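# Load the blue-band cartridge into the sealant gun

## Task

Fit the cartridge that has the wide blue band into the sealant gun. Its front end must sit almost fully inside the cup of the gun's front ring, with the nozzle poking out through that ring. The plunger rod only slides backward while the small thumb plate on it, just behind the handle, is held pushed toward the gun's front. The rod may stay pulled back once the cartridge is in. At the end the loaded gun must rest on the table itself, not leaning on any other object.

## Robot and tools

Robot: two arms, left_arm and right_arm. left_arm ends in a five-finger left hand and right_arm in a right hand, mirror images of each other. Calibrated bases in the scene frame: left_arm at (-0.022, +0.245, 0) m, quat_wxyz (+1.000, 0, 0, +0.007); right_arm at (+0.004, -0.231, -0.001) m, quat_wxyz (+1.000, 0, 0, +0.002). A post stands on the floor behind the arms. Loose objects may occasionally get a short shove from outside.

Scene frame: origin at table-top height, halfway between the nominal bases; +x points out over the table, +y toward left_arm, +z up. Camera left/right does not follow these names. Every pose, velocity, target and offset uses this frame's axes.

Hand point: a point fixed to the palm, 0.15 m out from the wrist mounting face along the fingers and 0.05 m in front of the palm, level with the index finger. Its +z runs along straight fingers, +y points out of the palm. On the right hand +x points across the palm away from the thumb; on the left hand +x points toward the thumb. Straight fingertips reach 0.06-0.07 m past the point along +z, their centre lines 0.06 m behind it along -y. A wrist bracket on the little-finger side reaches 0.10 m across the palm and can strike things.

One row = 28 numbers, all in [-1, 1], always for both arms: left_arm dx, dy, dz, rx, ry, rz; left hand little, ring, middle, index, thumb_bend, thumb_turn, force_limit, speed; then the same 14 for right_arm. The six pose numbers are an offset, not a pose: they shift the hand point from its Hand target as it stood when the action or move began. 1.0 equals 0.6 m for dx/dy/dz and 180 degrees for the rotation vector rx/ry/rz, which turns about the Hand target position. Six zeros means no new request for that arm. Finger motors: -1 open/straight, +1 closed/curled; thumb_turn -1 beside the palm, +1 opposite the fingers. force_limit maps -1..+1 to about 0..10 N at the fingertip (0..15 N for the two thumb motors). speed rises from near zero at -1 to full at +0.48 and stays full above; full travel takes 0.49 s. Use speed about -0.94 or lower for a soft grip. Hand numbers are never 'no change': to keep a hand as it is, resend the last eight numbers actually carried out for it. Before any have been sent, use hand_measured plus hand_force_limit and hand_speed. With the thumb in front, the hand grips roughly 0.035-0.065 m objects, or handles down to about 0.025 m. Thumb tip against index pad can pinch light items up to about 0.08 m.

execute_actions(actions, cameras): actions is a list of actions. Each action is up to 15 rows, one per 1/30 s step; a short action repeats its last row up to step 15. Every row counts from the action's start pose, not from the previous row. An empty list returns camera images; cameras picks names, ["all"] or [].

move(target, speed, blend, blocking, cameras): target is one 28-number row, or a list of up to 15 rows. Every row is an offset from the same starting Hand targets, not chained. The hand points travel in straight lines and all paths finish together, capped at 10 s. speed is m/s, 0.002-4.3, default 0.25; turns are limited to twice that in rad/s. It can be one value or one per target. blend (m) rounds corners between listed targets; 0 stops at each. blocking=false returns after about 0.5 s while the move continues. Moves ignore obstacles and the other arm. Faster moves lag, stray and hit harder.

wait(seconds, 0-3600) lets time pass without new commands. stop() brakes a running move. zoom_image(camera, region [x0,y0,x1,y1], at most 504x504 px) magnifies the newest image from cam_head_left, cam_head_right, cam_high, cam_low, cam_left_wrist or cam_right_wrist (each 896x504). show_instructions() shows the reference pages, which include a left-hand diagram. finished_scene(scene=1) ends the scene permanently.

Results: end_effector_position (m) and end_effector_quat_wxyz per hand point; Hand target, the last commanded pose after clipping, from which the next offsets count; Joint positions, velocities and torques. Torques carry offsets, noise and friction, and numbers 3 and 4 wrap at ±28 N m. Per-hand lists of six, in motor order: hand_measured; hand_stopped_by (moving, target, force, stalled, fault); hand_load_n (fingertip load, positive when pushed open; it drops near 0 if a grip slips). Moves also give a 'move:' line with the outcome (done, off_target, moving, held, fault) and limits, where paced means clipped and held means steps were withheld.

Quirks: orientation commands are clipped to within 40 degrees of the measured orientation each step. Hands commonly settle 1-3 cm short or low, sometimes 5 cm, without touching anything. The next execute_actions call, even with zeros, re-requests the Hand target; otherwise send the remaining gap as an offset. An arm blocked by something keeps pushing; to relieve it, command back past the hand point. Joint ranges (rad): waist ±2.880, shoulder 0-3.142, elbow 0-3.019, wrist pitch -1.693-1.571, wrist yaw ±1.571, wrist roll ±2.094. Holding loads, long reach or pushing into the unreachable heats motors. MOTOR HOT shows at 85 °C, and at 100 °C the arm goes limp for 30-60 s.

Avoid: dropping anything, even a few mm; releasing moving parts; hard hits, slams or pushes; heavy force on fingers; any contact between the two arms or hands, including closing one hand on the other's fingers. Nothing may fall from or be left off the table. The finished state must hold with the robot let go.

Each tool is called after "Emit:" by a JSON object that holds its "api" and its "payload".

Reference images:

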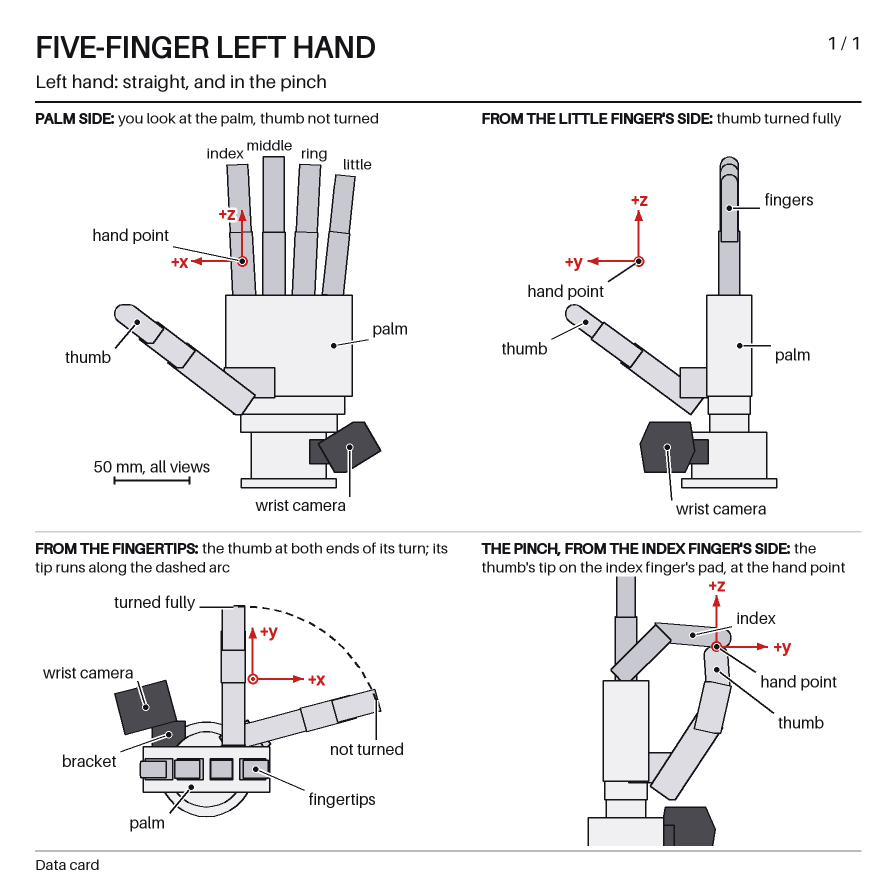

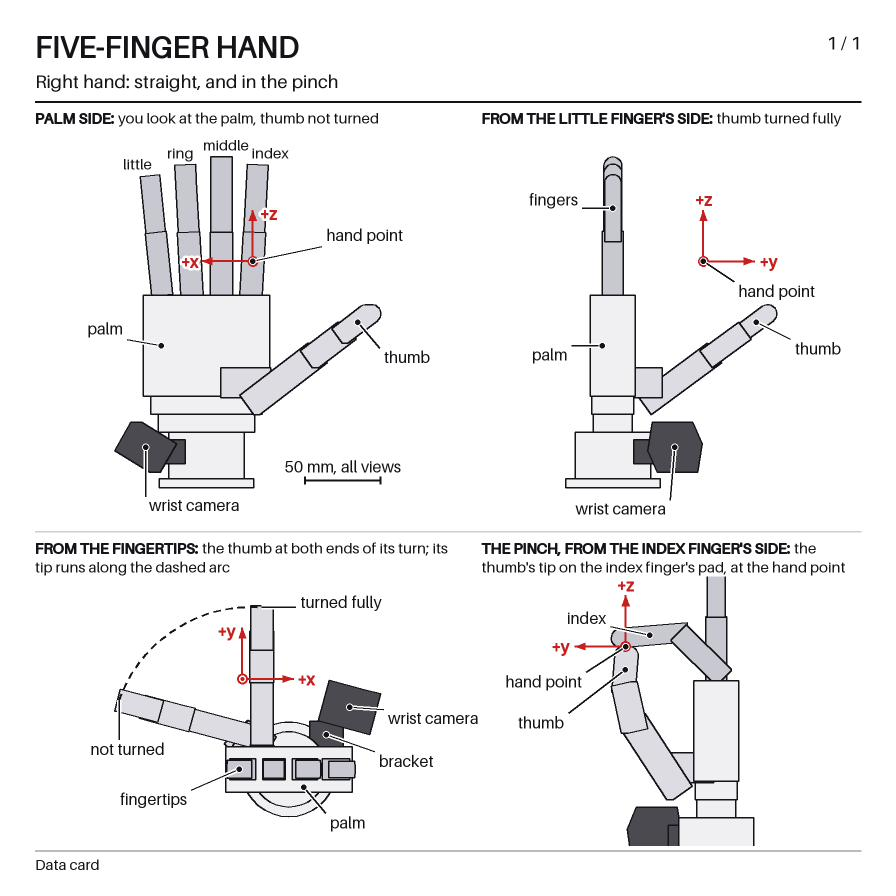

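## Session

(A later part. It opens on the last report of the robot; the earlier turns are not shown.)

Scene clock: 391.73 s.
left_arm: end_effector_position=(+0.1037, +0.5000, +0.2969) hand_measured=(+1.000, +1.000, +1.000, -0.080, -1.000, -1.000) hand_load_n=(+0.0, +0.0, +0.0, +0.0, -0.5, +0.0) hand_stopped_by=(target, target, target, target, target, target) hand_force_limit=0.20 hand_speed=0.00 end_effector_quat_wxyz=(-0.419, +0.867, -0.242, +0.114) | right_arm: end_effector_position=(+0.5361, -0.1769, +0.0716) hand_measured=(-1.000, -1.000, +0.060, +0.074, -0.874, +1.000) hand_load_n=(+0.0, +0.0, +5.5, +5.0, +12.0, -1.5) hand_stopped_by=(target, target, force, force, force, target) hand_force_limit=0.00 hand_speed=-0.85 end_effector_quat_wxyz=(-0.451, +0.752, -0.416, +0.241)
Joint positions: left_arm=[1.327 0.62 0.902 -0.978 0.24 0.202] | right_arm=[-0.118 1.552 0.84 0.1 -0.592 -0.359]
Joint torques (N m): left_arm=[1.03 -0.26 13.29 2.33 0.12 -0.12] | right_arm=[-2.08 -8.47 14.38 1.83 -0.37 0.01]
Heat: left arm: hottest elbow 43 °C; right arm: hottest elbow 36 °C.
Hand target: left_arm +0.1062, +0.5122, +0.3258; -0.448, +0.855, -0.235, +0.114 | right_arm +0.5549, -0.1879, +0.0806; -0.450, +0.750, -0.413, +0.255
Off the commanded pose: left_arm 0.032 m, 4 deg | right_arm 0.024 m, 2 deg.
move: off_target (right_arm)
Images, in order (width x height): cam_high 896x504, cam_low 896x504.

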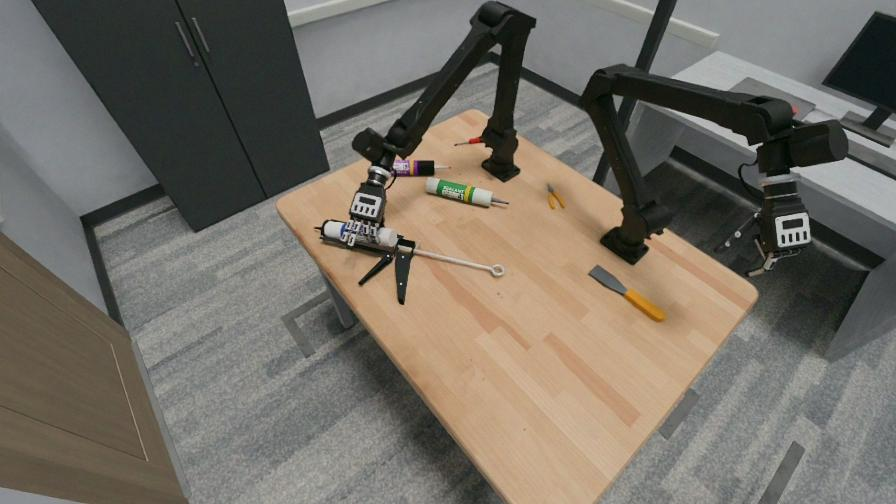

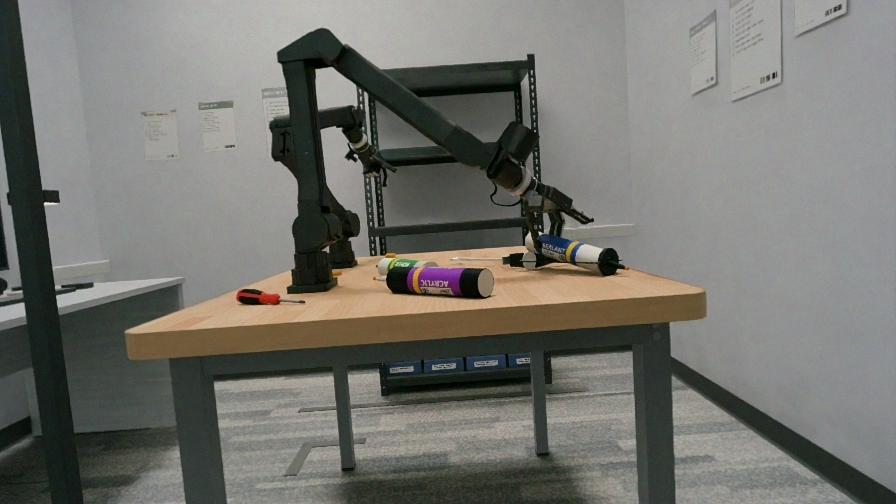

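Emit:
{"api": "move", "payload": {"target": [0,0,0,0,0,0,1,1,1,-0.08,-1,-1,0.2,0,-0.0093,0.0138,-0.04,-0.0183,-0.0126,0,-1,-1,0.1,0.1,-0.3,1,0.0,-0.85], "speed": 0.05, "cameras": ["cam_low","cam_high"]}}

Emit:
{"api": "zoom_image", "payload": {"camera": "cam_low", "region": [510, 205, 650, 290]}}

Emit:
{"api": "zoom_image", "payload": {"camera": "cam_high", "region": [305, 210, 425, 270]}}

Scene clock: 393.43 s.
left_arm: end_effector_position=(+0.1037, +0.5000, +0.2969) hand_measured=(+1.000, +1.000, +1.000, -0.080, -1.000, -1.000) hand_load_n=(+0.0, +0.0, +0.0, +0.0, +0.0, +0.0) hand_stopped_by=(target, target, target, target, target, target) hand_force_limit=0.20 hand_speed=0.00 end_effector_quat_wxyz=(-0.419, +0.867, -0.242, +0.114) | right_arm: end_effector_position=(+0.5540, -0.1843, +0.0675) hand_measured=(-1.000, -1.000, +0.062, +0.076, -0.870, +1.000) hand_load_n=(+0.0, +0.0, +0.0, +0.0, +0.0, +0.0) hand_stopped_by=(target, target, force, force, force, target) hand_force_limit=0.00 hand_speed=-0.85 end_effector_quat_wxyz=(-0.439, +0.752, -0.401, +0.284)
Joint positions: left_arm=[1.327 0.62 0.902 -0.978 0.24 0.202] | right_arm=[-0.108 1.577 0.84 0.183 -0.537 -0.391]
Joint torques (N m): left_arm=[0.97 0.67 13.03 2.36 0.13 -0.15] | right_arm=[0.32 -9.17 8.59 3.06 -0.24 0.01]
Heat: left arm: hottest elbow 43 °C; right arm: hottest elbow 36 °C.
Hand target: left_arm +0.1062, +0.5122, +0.3258; -0.448, +0.855, -0.235, +0.114 | right_arm +0.5494, -0.1796, +0.0567; -0.436, +0.757, -0.396, +0.281
Off the commanded pose: left_arm 0.032 m, 4 deg | right_arm 0.013 m, 1 deg.
move: off_target (right_arm)
Images, in order (width x height): cam_high 896x504, cam_low 896x504.

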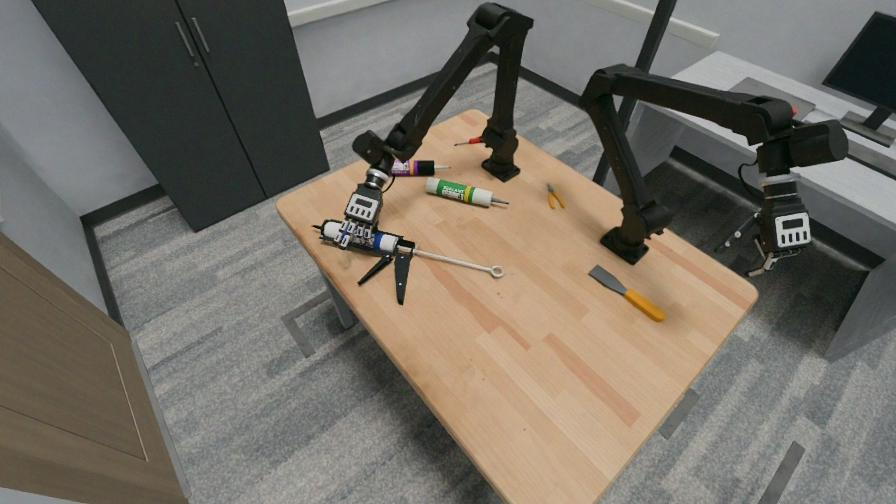

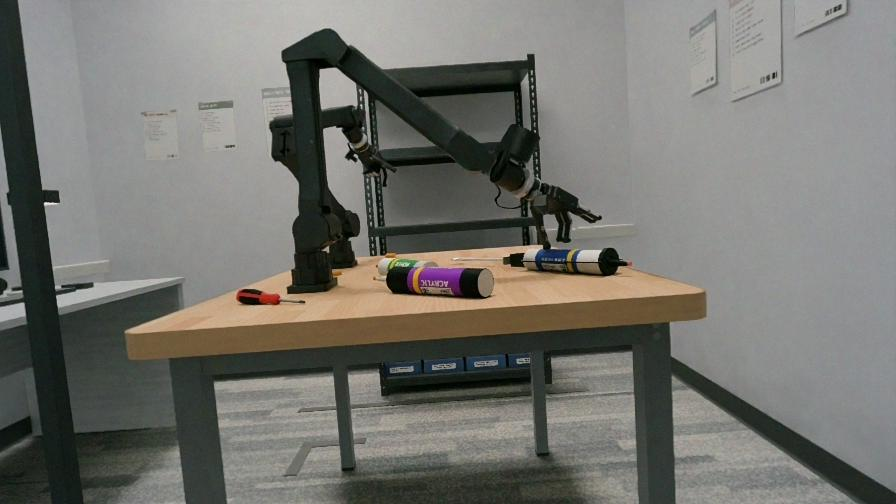

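Scaled by 3.600 from the camera's image (finer frame: 1280x720).

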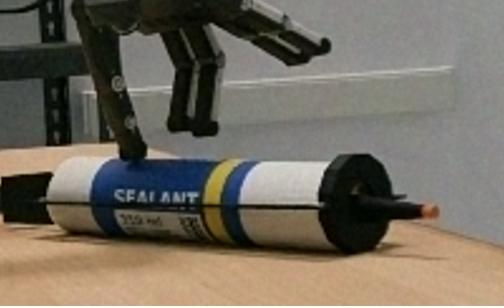

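Scaled by 4.200 from the camera's image (finer frame: 1280x720).

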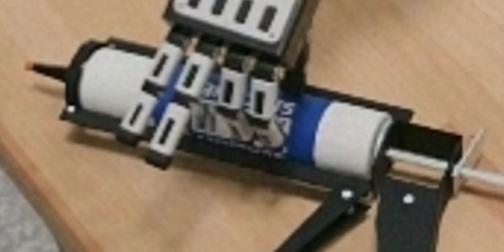

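Emit:
{"api": "zoom_image", "payload": {"camera": "cam_low", "region": [585, 235, 635, 285]}}

Emit:
{"api": "zoom_image", "payload": {"camera": "cam_low", "region": [505, 230, 565, 280]}}

Emit:
{"api": "zoom_image", "payload": {"camera": "cam_high", "region": [308, 210, 358, 250]}}

Emit:
{"api": "zoom_image", "payload": {"camera": "cam_high", "region": [375, 222, 425, 262]}}

Scaled by 10.080 from the camera's image (finer frame: 1280x720).

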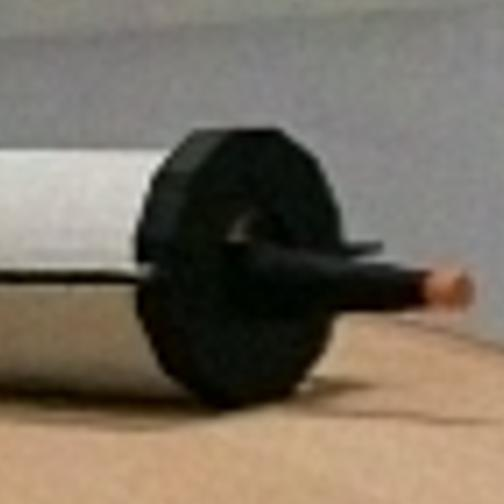

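Scaled by 8.400 from the camera's image (finer frame: 1280x720).

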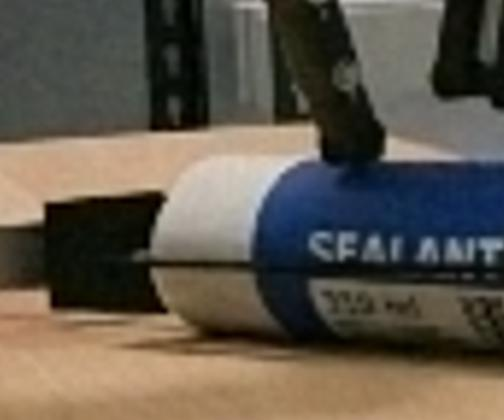

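Scaled by 10.080 from the camera's image (finer frame: 1280x720).

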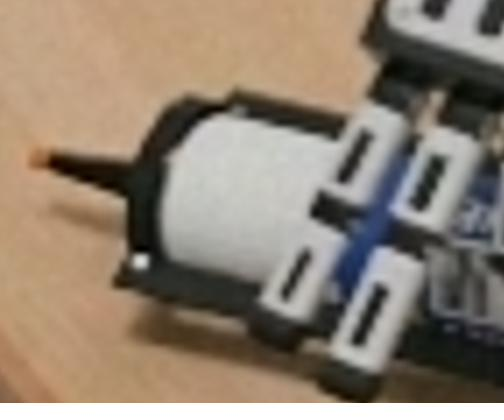

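Scaled by 10.080 from the camera's image (finer frame: 1280x720).

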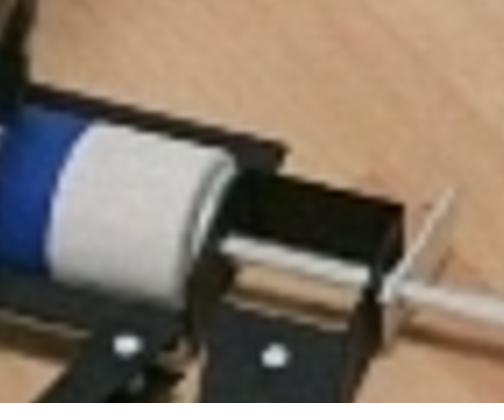

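Emit:
{"api": "move", "payload": {"target": [0,0,0,0,0,0,1,1,1,-0.08,-1,-1,0.2,0,-0.02,0.0,0.11,0,0,0,-1,-1,-0.3,-0.3,-1,1,0.0,-0.5], "speed": 0.12, "cameras": ["cam_low","cam_high","cam_right_wrist"]}}

Emit:
{"api": "zoom_image", "payload": {"camera": "cam_right_wrist", "region": [250, 0, 754, 504]}}

Scene clock: 396.40 s.
left_arm: end_effector_position=(+0.1037, +0.5000, +0.2969) hand_measured=(+1.000, +1.000, +1.000, -0.080, -1.000, -1.000) hand_load_n=(+0.0, +0.0, +0.0, +0.0, +0.0, +0.0) hand_stopped_by=(target, target, target, target, target, target) hand_force_limit=0.20 hand_speed=0.00 end_effector_quat_wxyz=(-0.419, +0.867, -0.242, +0.114) | right_arm: end_effector_position=(+0.5279, -0.1816, +0.1085) hand_measured=(-1.000, -1.000, -0.300, -0.300, -1.000, +1.000) hand_load_n=(+0.0, +0.0, +0.0, -0.5, +0.0, -0.5) hand_stopped_by=(target, target, target, target, target, target) hand_force_limit=0.00 hand_speed=-0.50 end_effector_quat_wxyz=(-0.433, +0.756, -0.409, +0.270)
Joint positions: left_arm=[1.327 0.62 0.902 -0.978 0.24 0.202] | right_arm=[-0.108 1.441 0.84 0.011 -0.537 -0.392]
Joint torques (N m): left_arm=[1.61 -0.09 13.03 2.55 0.16 -0.14] | right_arm=[-0.21 -9.11 13.38 1.94 -0.34 0]
Heat: left arm: hottest elbow 43 °C; right arm: hottest elbow 36 °C.
Hand target: left_arm +0.1062, +0.5122, +0.3258; -0.448, +0.855, -0.235, +0.114 | right_arm +0.5374, -0.1797, +0.1226; -0.436, +0.757, -0.396, +0.281
Off the commanded pose: left_arm 0.032 m, 4 deg | right_arm 0.017 m, 2 deg.
move: off_target (right_arm)
Images, in order (width x height): cam_high 896x504, cam_low 896x504, cam_right_wrist 896x504.

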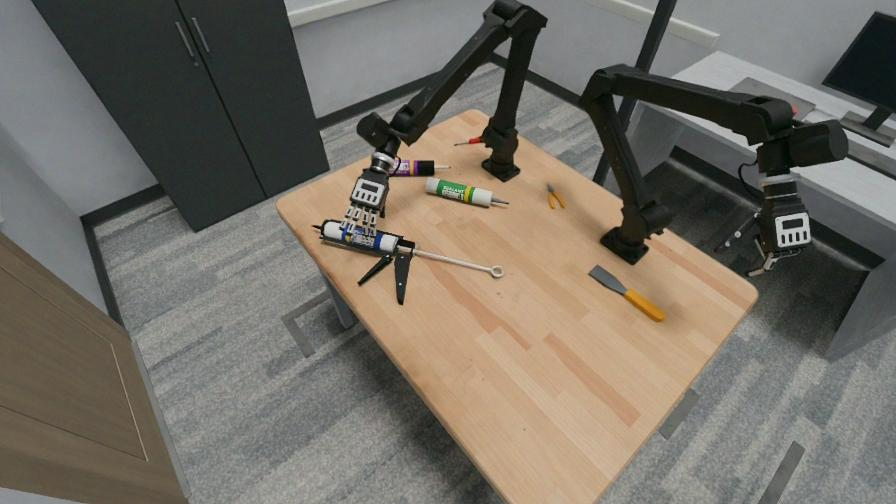

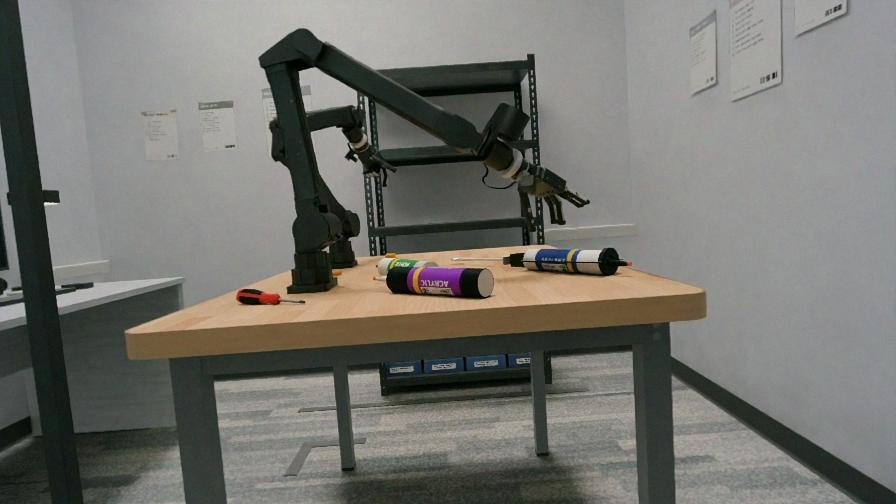

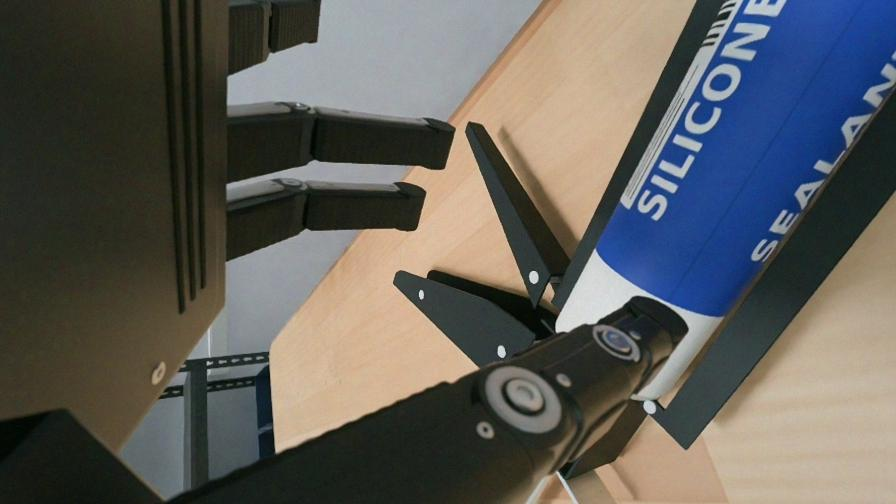

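Scaled by 1.000.

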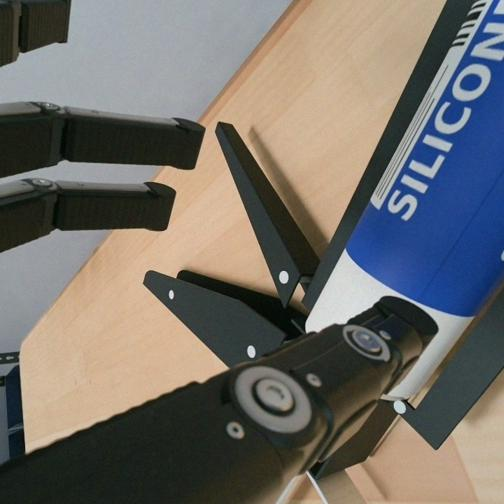

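Emit:
{"api": "zoom_image", "payload": {"camera": "cam_high", "region": [308, 210, 358, 250]}}

Emit:
{"api": "move", "payload": {"target": [0,0,0,0,0,0,1,1,1,-0.08,-1,-1,0.2,0,0.04,-0.17,0.03,0,0,0,-1,-1,-0.3,-0.3,-1,1,0.0,-0.5], "speed": 0.15, "cameras": ["cam_low","cam_right_wrist"]}}

Scaled by 10.080 from the camera's image (finer frame: 1280x720).

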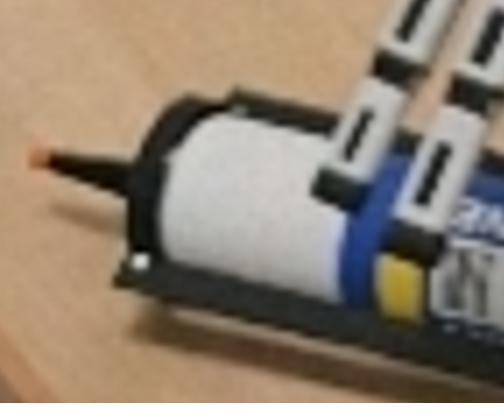

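Scene clock: 398.10 s.
left_arm: end_effector_position=(+0.1037, +0.5000, +0.2969) hand_measured=(+1.000, +1.000, +1.000, -0.080, -1.000, -1.000) hand_load_n=(+0.0, +0.0, +0.0, +0.0, +0.0, +0.0) hand_stopped_by=(target, target, target, target, target, target) hand_force_limit=0.20 hand_speed=0.00 end_effector_quat_wxyz=(-0.419, +0.867, -0.242, +0.114) | right_arm: end_effector_position=(+0.5424, -0.2726, +0.1263) hand_measured=(-1.000, -1.000, -0.300, -0.300, -1.000, +1.000) hand_load_n=(+0.0, +0.0, +0.0, +0.0, +0.0, +0.0) hand_stopped_by=(target, target, target, target, target, target) hand_force_limit=0.00 hand_speed=-0.50 end_effector_quat_wxyz=(-0.436, +0.757, -0.407, +0.267)
Joint positions: left_arm=[1.327 0.62 0.902 -0.978 0.24 0.202] | right_arm=[-0.31 1.5 0.976 -0.157 -0.709 -0.542]
Joint torques (N m): left_arm=[1.61 -0.38 13.05 2.19 0.07 -0.16] | right_arm=[-1.26 -8.59 16.1 1.8 -0.6 0.01]
Heat: left arm: hottest elbow 43 °C; right arm: hottest elbow 37 °C.
Hand target: left_arm +0.1062, +0.5122, +0.3258; -0.448, +0.855, -0.235, +0.114 | right_arm +0.5614, -0.2815, +0.1408; -0.436, +0.757, -0.396, +0.281
Off the commanded pose: left_arm 0.032 m, 4 deg | right_arm 0.025 m, 2 deg.
move: off_target (right_arm)

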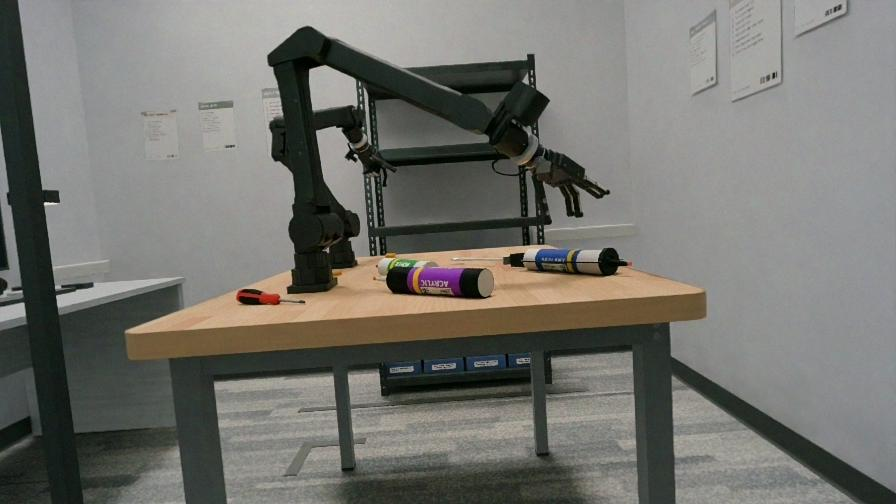

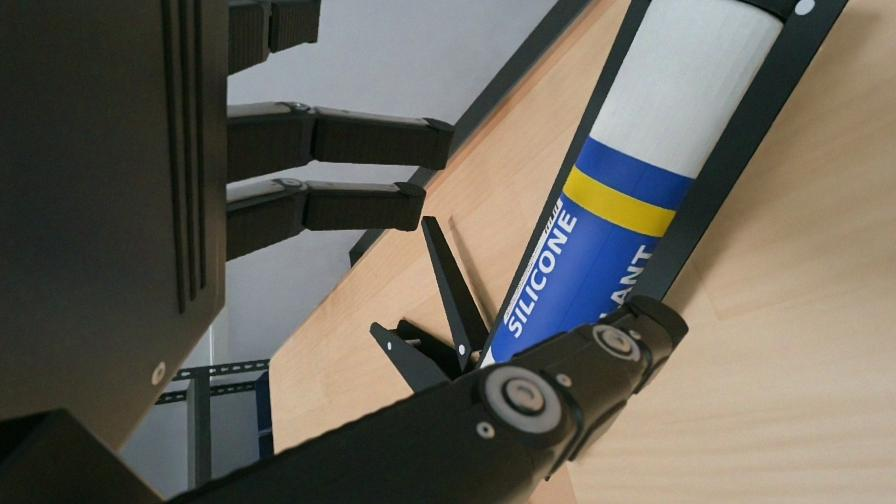

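Emit:
{"api": "move", "payload": {"target": [0,0,0,0,0,0,1,1,1,-0.08,-1,-1,0.2,0,0.03,-0.12,0.0,0,0,0,-1,-1,-0.3,-0.3,-1,1,0.0,-0.5], "speed": 0.15, "cameras": ["cam_low","cam_right_wrist"]}}

Emit:
{"api": "zoom_image", "payload": {"camera": "cam_right_wrist", "region": [550, 0, 850, 170]}}

Scene clock: 399.53 s.
left_arm: end_effector_position=(+0.1037, +0.5000, +0.2969) hand_measured=(+1.000, +1.000, +1.000, -0.080, -1.000, -1.000) hand_load_n=(+0.0, +0.0, +0.0, +0.0, +0.0, +0.0) hand_stopped_by=(target, target, target, target, target, target) hand_force_limit=0.20 hand_speed=0.00 end_effector_quat_wxyz=(-0.419, +0.867, -0.242, +0.114) | right_arm: end_effector_position=(+0.5616, -0.3441, +0.1278) hand_measured=(-1.000, -1.000, -0.300, -0.300, -1.000, +1.000) hand_load_n=(+0.0, +0.0, +0.0, +0.0, +0.0, +0.0) hand_stopped_by=(target, target, target, target, target, target) hand_force_limit=0.00 hand_speed=-0.50 end_effector_quat_wxyz=(-0.437, +0.756, -0.408, +0.268)
Joint positions: left_arm=[1.327 0.62 0.902 -0.978 0.24 0.202] | right_arm=[-0.437 1.607 1.117 -0.265 -0.804 -0.651]
Joint torques (N m): left_arm=[1.2 0.56 13.22 2.26 0.09 -0.11] | right_arm=[-1.03 -9.99 16.17 1.68 -0.68 0.01]
Heat: left arm: hottest elbow 43 °C; right arm: hottest elbow 37 °C.
Hand target: left_arm +0.1062, +0.5122, +0.3258; -0.448, +0.855, -0.235, +0.114 | right_arm +0.5793, -0.3537, +0.1406; -0.436, +0.757, -0.396, +0.281
Off the commanded pose: left_arm 0.032 m, 4 deg | right_arm 0.024 m, 2 deg.
move: off_target (right_arm)

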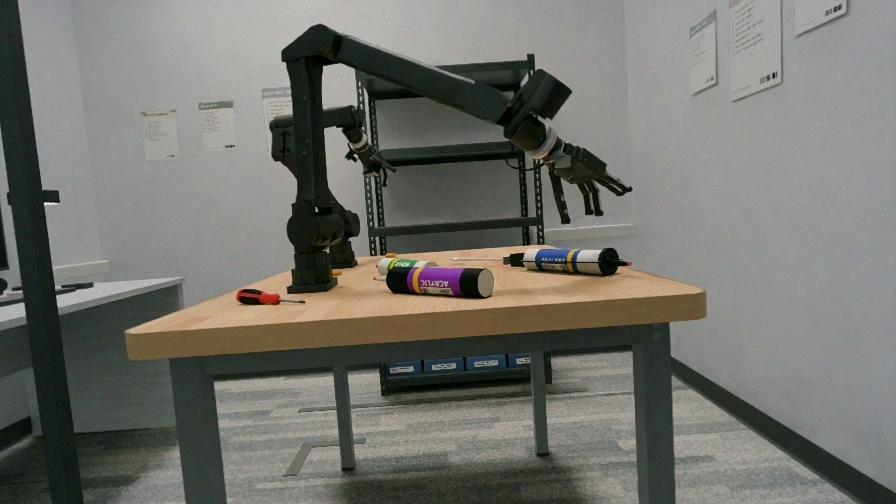

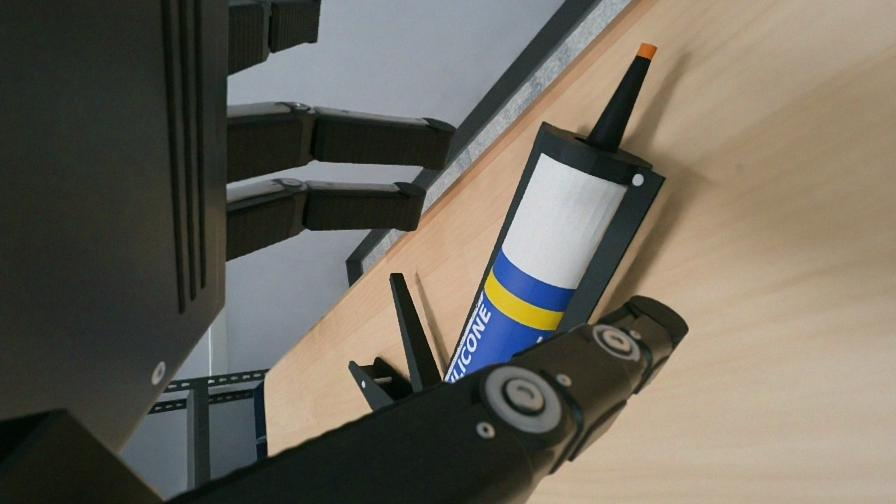

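Scaled by 1.680 from the camera's image (finer frame: 1280x720).

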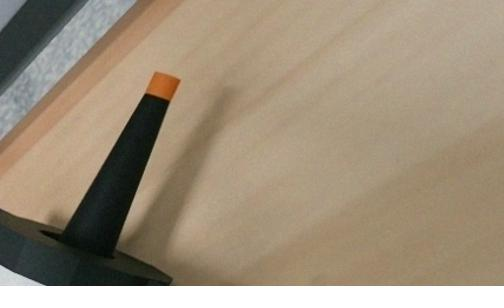

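Emit:
{"api": "zoom_image", "payload": {"camera": "cam_right_wrist", "region": [500, 90, 700, 230]}}

Scaled by 2.520 from the camera's image (finer frame: 1280x720).

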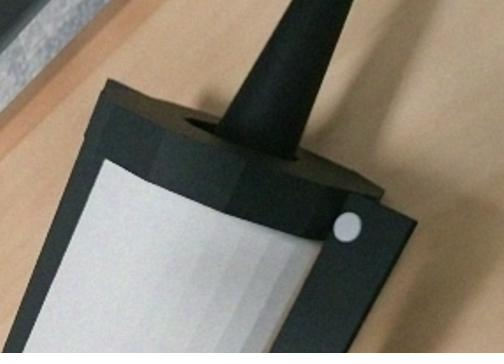

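Emit:
{"api": "move", "payload": {"target": [0,0,0,0,0,0,1,1,1,-0.08,-1,-1,0.2,0,-0.20,0.30,0.02,0,0,0,-1,-1,-0.3,-0.3,-1,1,0.0,-0.5], "speed": 0.2, "cameras": ["cam_low","cam_right_wrist"]}}

Emit:
{"api": "zoom_image", "payload": {"camera": "cam_right_wrist", "region": [500, 90, 700, 230]}}

Scene clock: 401.90 s.
left_arm: end_effector_position=(+0.1037, +0.5000, +0.2969) hand_measured=(+1.000, +1.000, +1.000, -0.080, -1.000, -1.000) hand_load_n=(+0.0, +0.0, +0.0, +0.0, +0.0, +0.0) hand_stopped_by=(target, target, target, target, target, target) hand_force_limit=0.20 hand_speed=0.00 end_effector_quat_wxyz=(-0.419, +0.867, -0.242, +0.114) | right_arm: end_effector_position=(+0.4614, -0.1779, +0.1526) hand_measured=(-1.000, -1.000, -0.300, -0.300, -1.000, +1.000) hand_load_n=(+0.0, +0.0, +0.0, +0.0, +0.0, +0.0) hand_stopped_by=(target, target, target, target, target, target) hand_force_limit=0.00 hand_speed=-0.50 end_effector_quat_wxyz=(-0.432, +0.760, -0.397, +0.280)
Joint positions: left_arm=[1.327 0.62 0.902 -0.978 0.24 0.202] | right_arm=[-0.114 1.183 0.735 -0.133 -0.543 -0.42]
Joint torques (N m): left_arm=[1.67 0.21 13.2 2.29 0.11 -0.13] | right_arm=[-0.09 -6.3 10.55 3.04 -0.26 0.22]
Heat: left arm: hottest elbow 43 °C; right arm: hottest elbow 37 °C.
Hand target: left_arm +0.1062, +0.5122, +0.3258; -0.448, +0.855, -0.235, +0.114 | right_arm +0.4594, -0.1736, +0.1528; -0.436, +0.757, -0.396, +0.281
Off the commanded pose: left_arm 0.032 m, 4 deg | right_arm 0.005 m, 1 deg.
move: done

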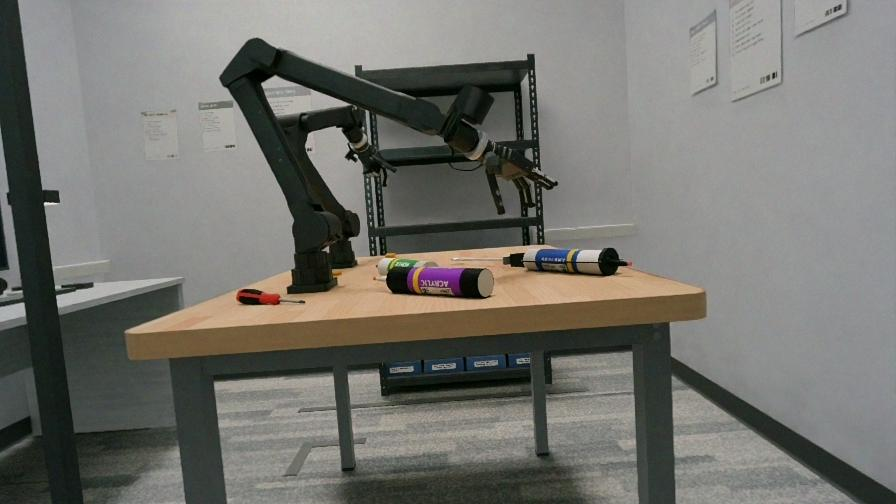

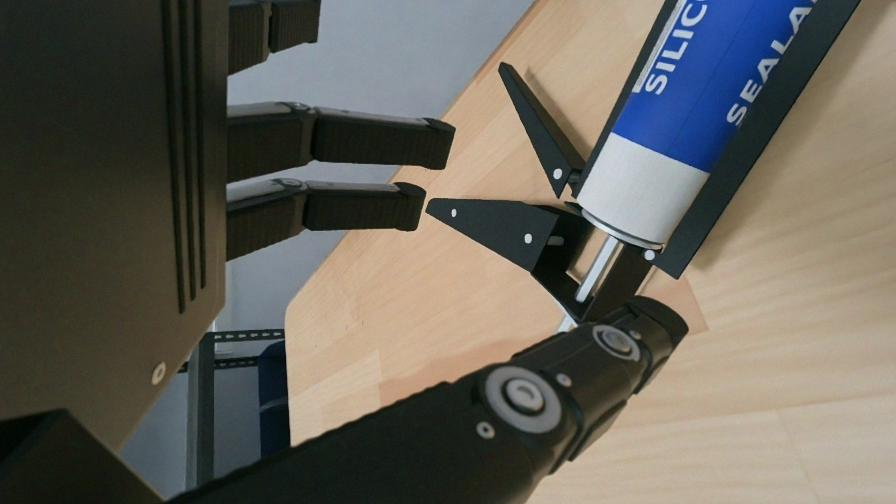

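Scaled by 2.520 from the camera's image (finer frame: 1280x720).

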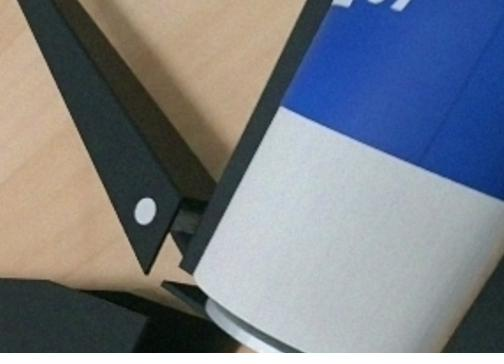

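Emit:
{"api": "zoom_image", "payload": {"camera": "cam_right_wrist", "region": [550, 170, 700, 290]}}

Scaled by 3.360 from the camera's image (finer frame: 1280x720).

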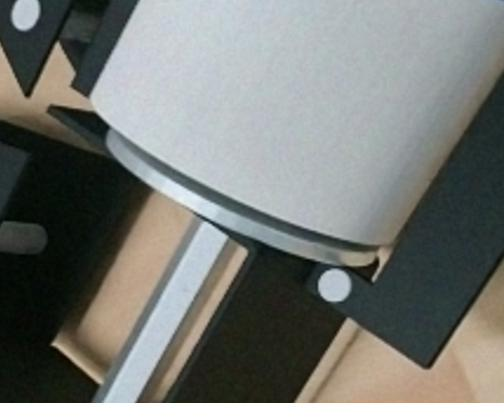

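Emit:
{"api": "move", "payload": {"target": [0,0,0,0,0,0,1,1,1,-0.08,-1,-1,0.2,0,-0.2907,0.561,0.0,0,0,0,0,0,0,-0.2,-0.3,1,0.0,0.2], "speed": 0.25, "cameras": ["cam_low","cam_high","cam_right_wrist"]}}

Scene clock: 404.87 s.
left_arm: end_effector_position=(+0.1037, +0.5000, +0.2969) hand_measured=(+1.000, +1.000, +1.000, -0.080, -1.000, -1.000) hand_load_n=(+0.0, +0.0, +0.0, +0.0, -0.5, +0.0) hand_stopped_by=(target, target, target, target, target, target) hand_force_limit=0.20 hand_speed=0.00 end_effector_quat_wxyz=(-0.419, +0.867, -0.242, +0.114) | right_arm: end_effector_position=(+0.2771, +0.1423, +0.1302) hand_measured=(+0.000, +0.000, +0.000, -0.200, -0.300, +1.000) hand_load_n=(+0.0, +0.0, +0.0, +0.0, +0.0, +0.0) hand_stopped_by=(target, target, target, target, target, target) hand_force_limit=0.00 hand_speed=0.20 end_effector_quat_wxyz=(-0.417, +0.769, -0.393, +0.283)
Joint positions: left_arm=[1.327 0.62 0.902 -0.978 0.24 0.202] | right_arm=[1.052 1.157 0.663 -0.092 0.476 0.171]
Joint torques (N m): left_arm=[1.61 -0.15 13.09 2.54 0.1 -0.11] | right_arm=[-0.21 -4.19 16.43 2.26 0.21 0.24]
Heat: left arm: hottest elbow 43 °C; right arm: hottest elbow 37 °C.
Hand target: left_arm +0.1062, +0.5122, +0.3258; -0.448, +0.855, -0.235, +0.114 | right_arm +0.2850, +0.1630, +0.1527; -0.436, +0.757, -0.396, +0.281
Off the commanded pose: left_arm 0.032 m, 4 deg | right_arm 0.032 m, 3 deg.
move: off_target (right_arm)
Images, in order (width x height): cam_high 896x504, cam_low 896x504, cam_right_wrist 896x504.

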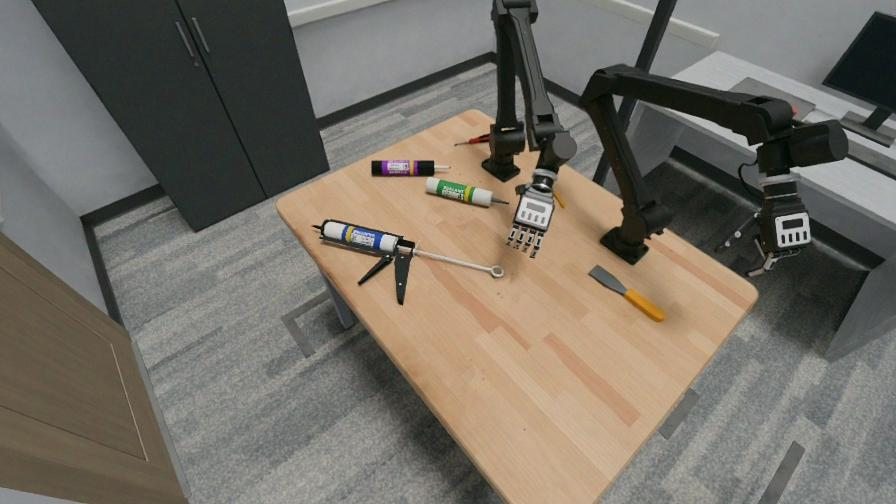

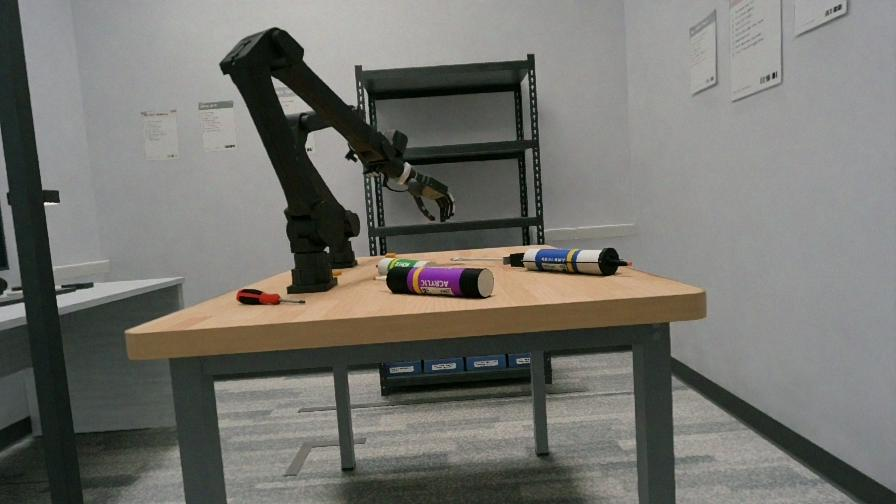

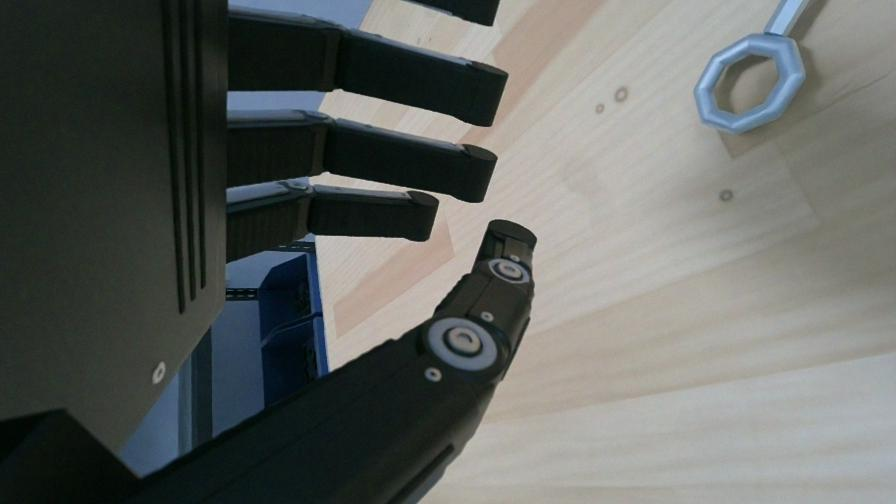

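Emit:
{"api": "move", "payload": {"target": [0,0,0,0,0,0,1,1,1,-0.08,-1,-1,0.2,0,0.055,-0.01,-0.10,0,0,0,0,0,0,-0.2,-0.3,1,0.0,0.2], "speed": 0.15, "cameras": ["cam_low","cam_high","cam_right_wrist"]}}

Emit:
{"api": "zoom_image", "payload": {"camera": "cam_high", "region": [460, 200, 580, 300]}}

Scene clock: 406.27 s.
left_arm: end_effector_position=(+0.1037, +0.5000, +0.2969) hand_measured=(+1.000, +1.000, +1.000, -0.080, -1.000, -1.000) hand_load_n=(+0.0, +0.0, +0.0, +0.5, +0.0, +0.0) hand_stopped_by=(target, target, target, target, target, target) hand_force_limit=0.20 hand_speed=0.00 end_effector_quat_wxyz=(-0.419, +0.867, -0.242, +0.114) | right_arm: end_effector_position=(+0.3162, +0.1620, +0.1025) hand_measured=(+0.000, +0.000, +0.000, -0.200, -0.300, +1.000) hand_load_n=(+0.0, +0.0, +0.0, +0.0, +0.0, +0.0) hand_stopped_by=(target, target, target, target, target, target) hand_force_limit=0.00 hand_speed=0.20 end_effector_quat_wxyz=(-0.442, +0.754, -0.398, +0.278)
Joint positions: left_arm=[1.327 0.62 0.902 -0.978 0.24 0.202] | right_arm=[0.979 1.307 0.663 0.128 0.406 0.146]
Joint torques (N m): left_arm=[1.26 -0.09 13.2 2.3 0.14 -0.14] | right_arm=[-1.55 -5.71 9.57 3.11 -0.06 -0.01]
Heat: left arm: hottest elbow 43 °C; right arm: hottest elbow 37 °C.
Hand target: left_arm +0.1062, +0.5122, +0.3258; -0.448, +0.855, -0.235, +0.114 | right_arm +0.3181, +0.1569, +0.0926; -0.436, +0.757, -0.396, +0.281
Off the commanded pose: left_arm 0.032 m, 4 deg | right_arm 0.011 m, 1 deg.
move: off_target (right_arm)
Images, in order (width x height): cam_high 896x504, cam_low 896x504, cam_right_wrist 896x504.

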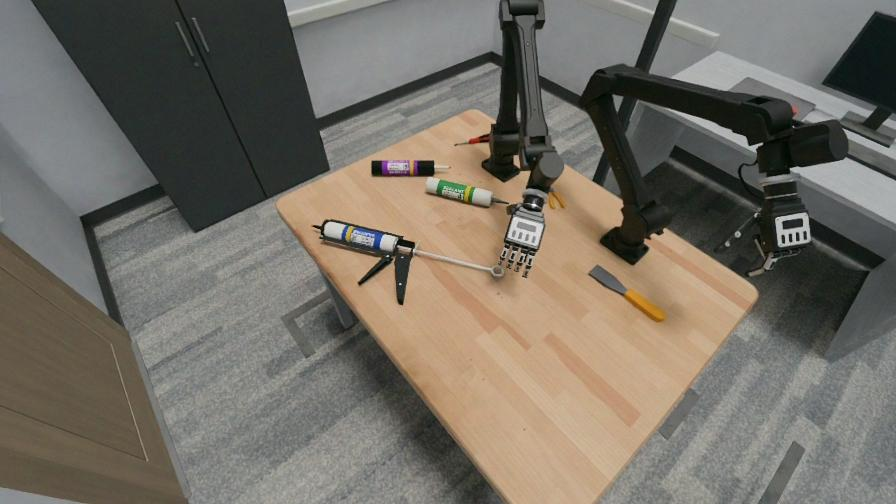

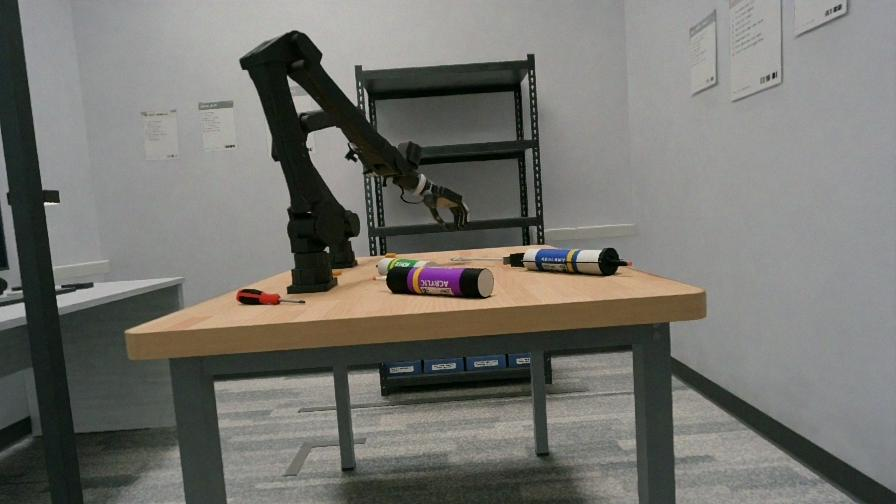

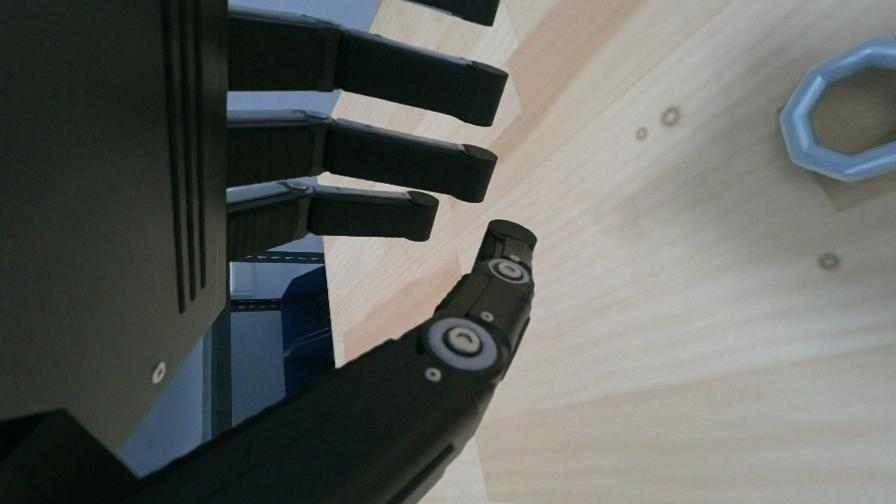

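Scaled by 4.200 from the camera's image (finer frame: 1280x720).

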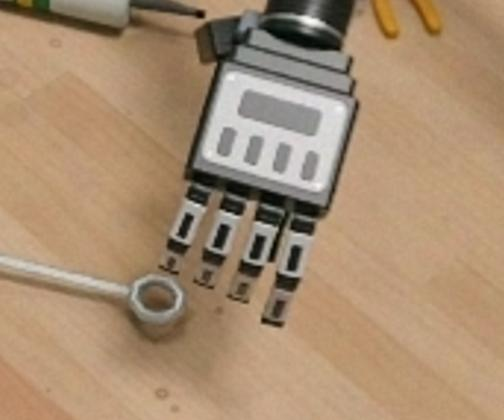

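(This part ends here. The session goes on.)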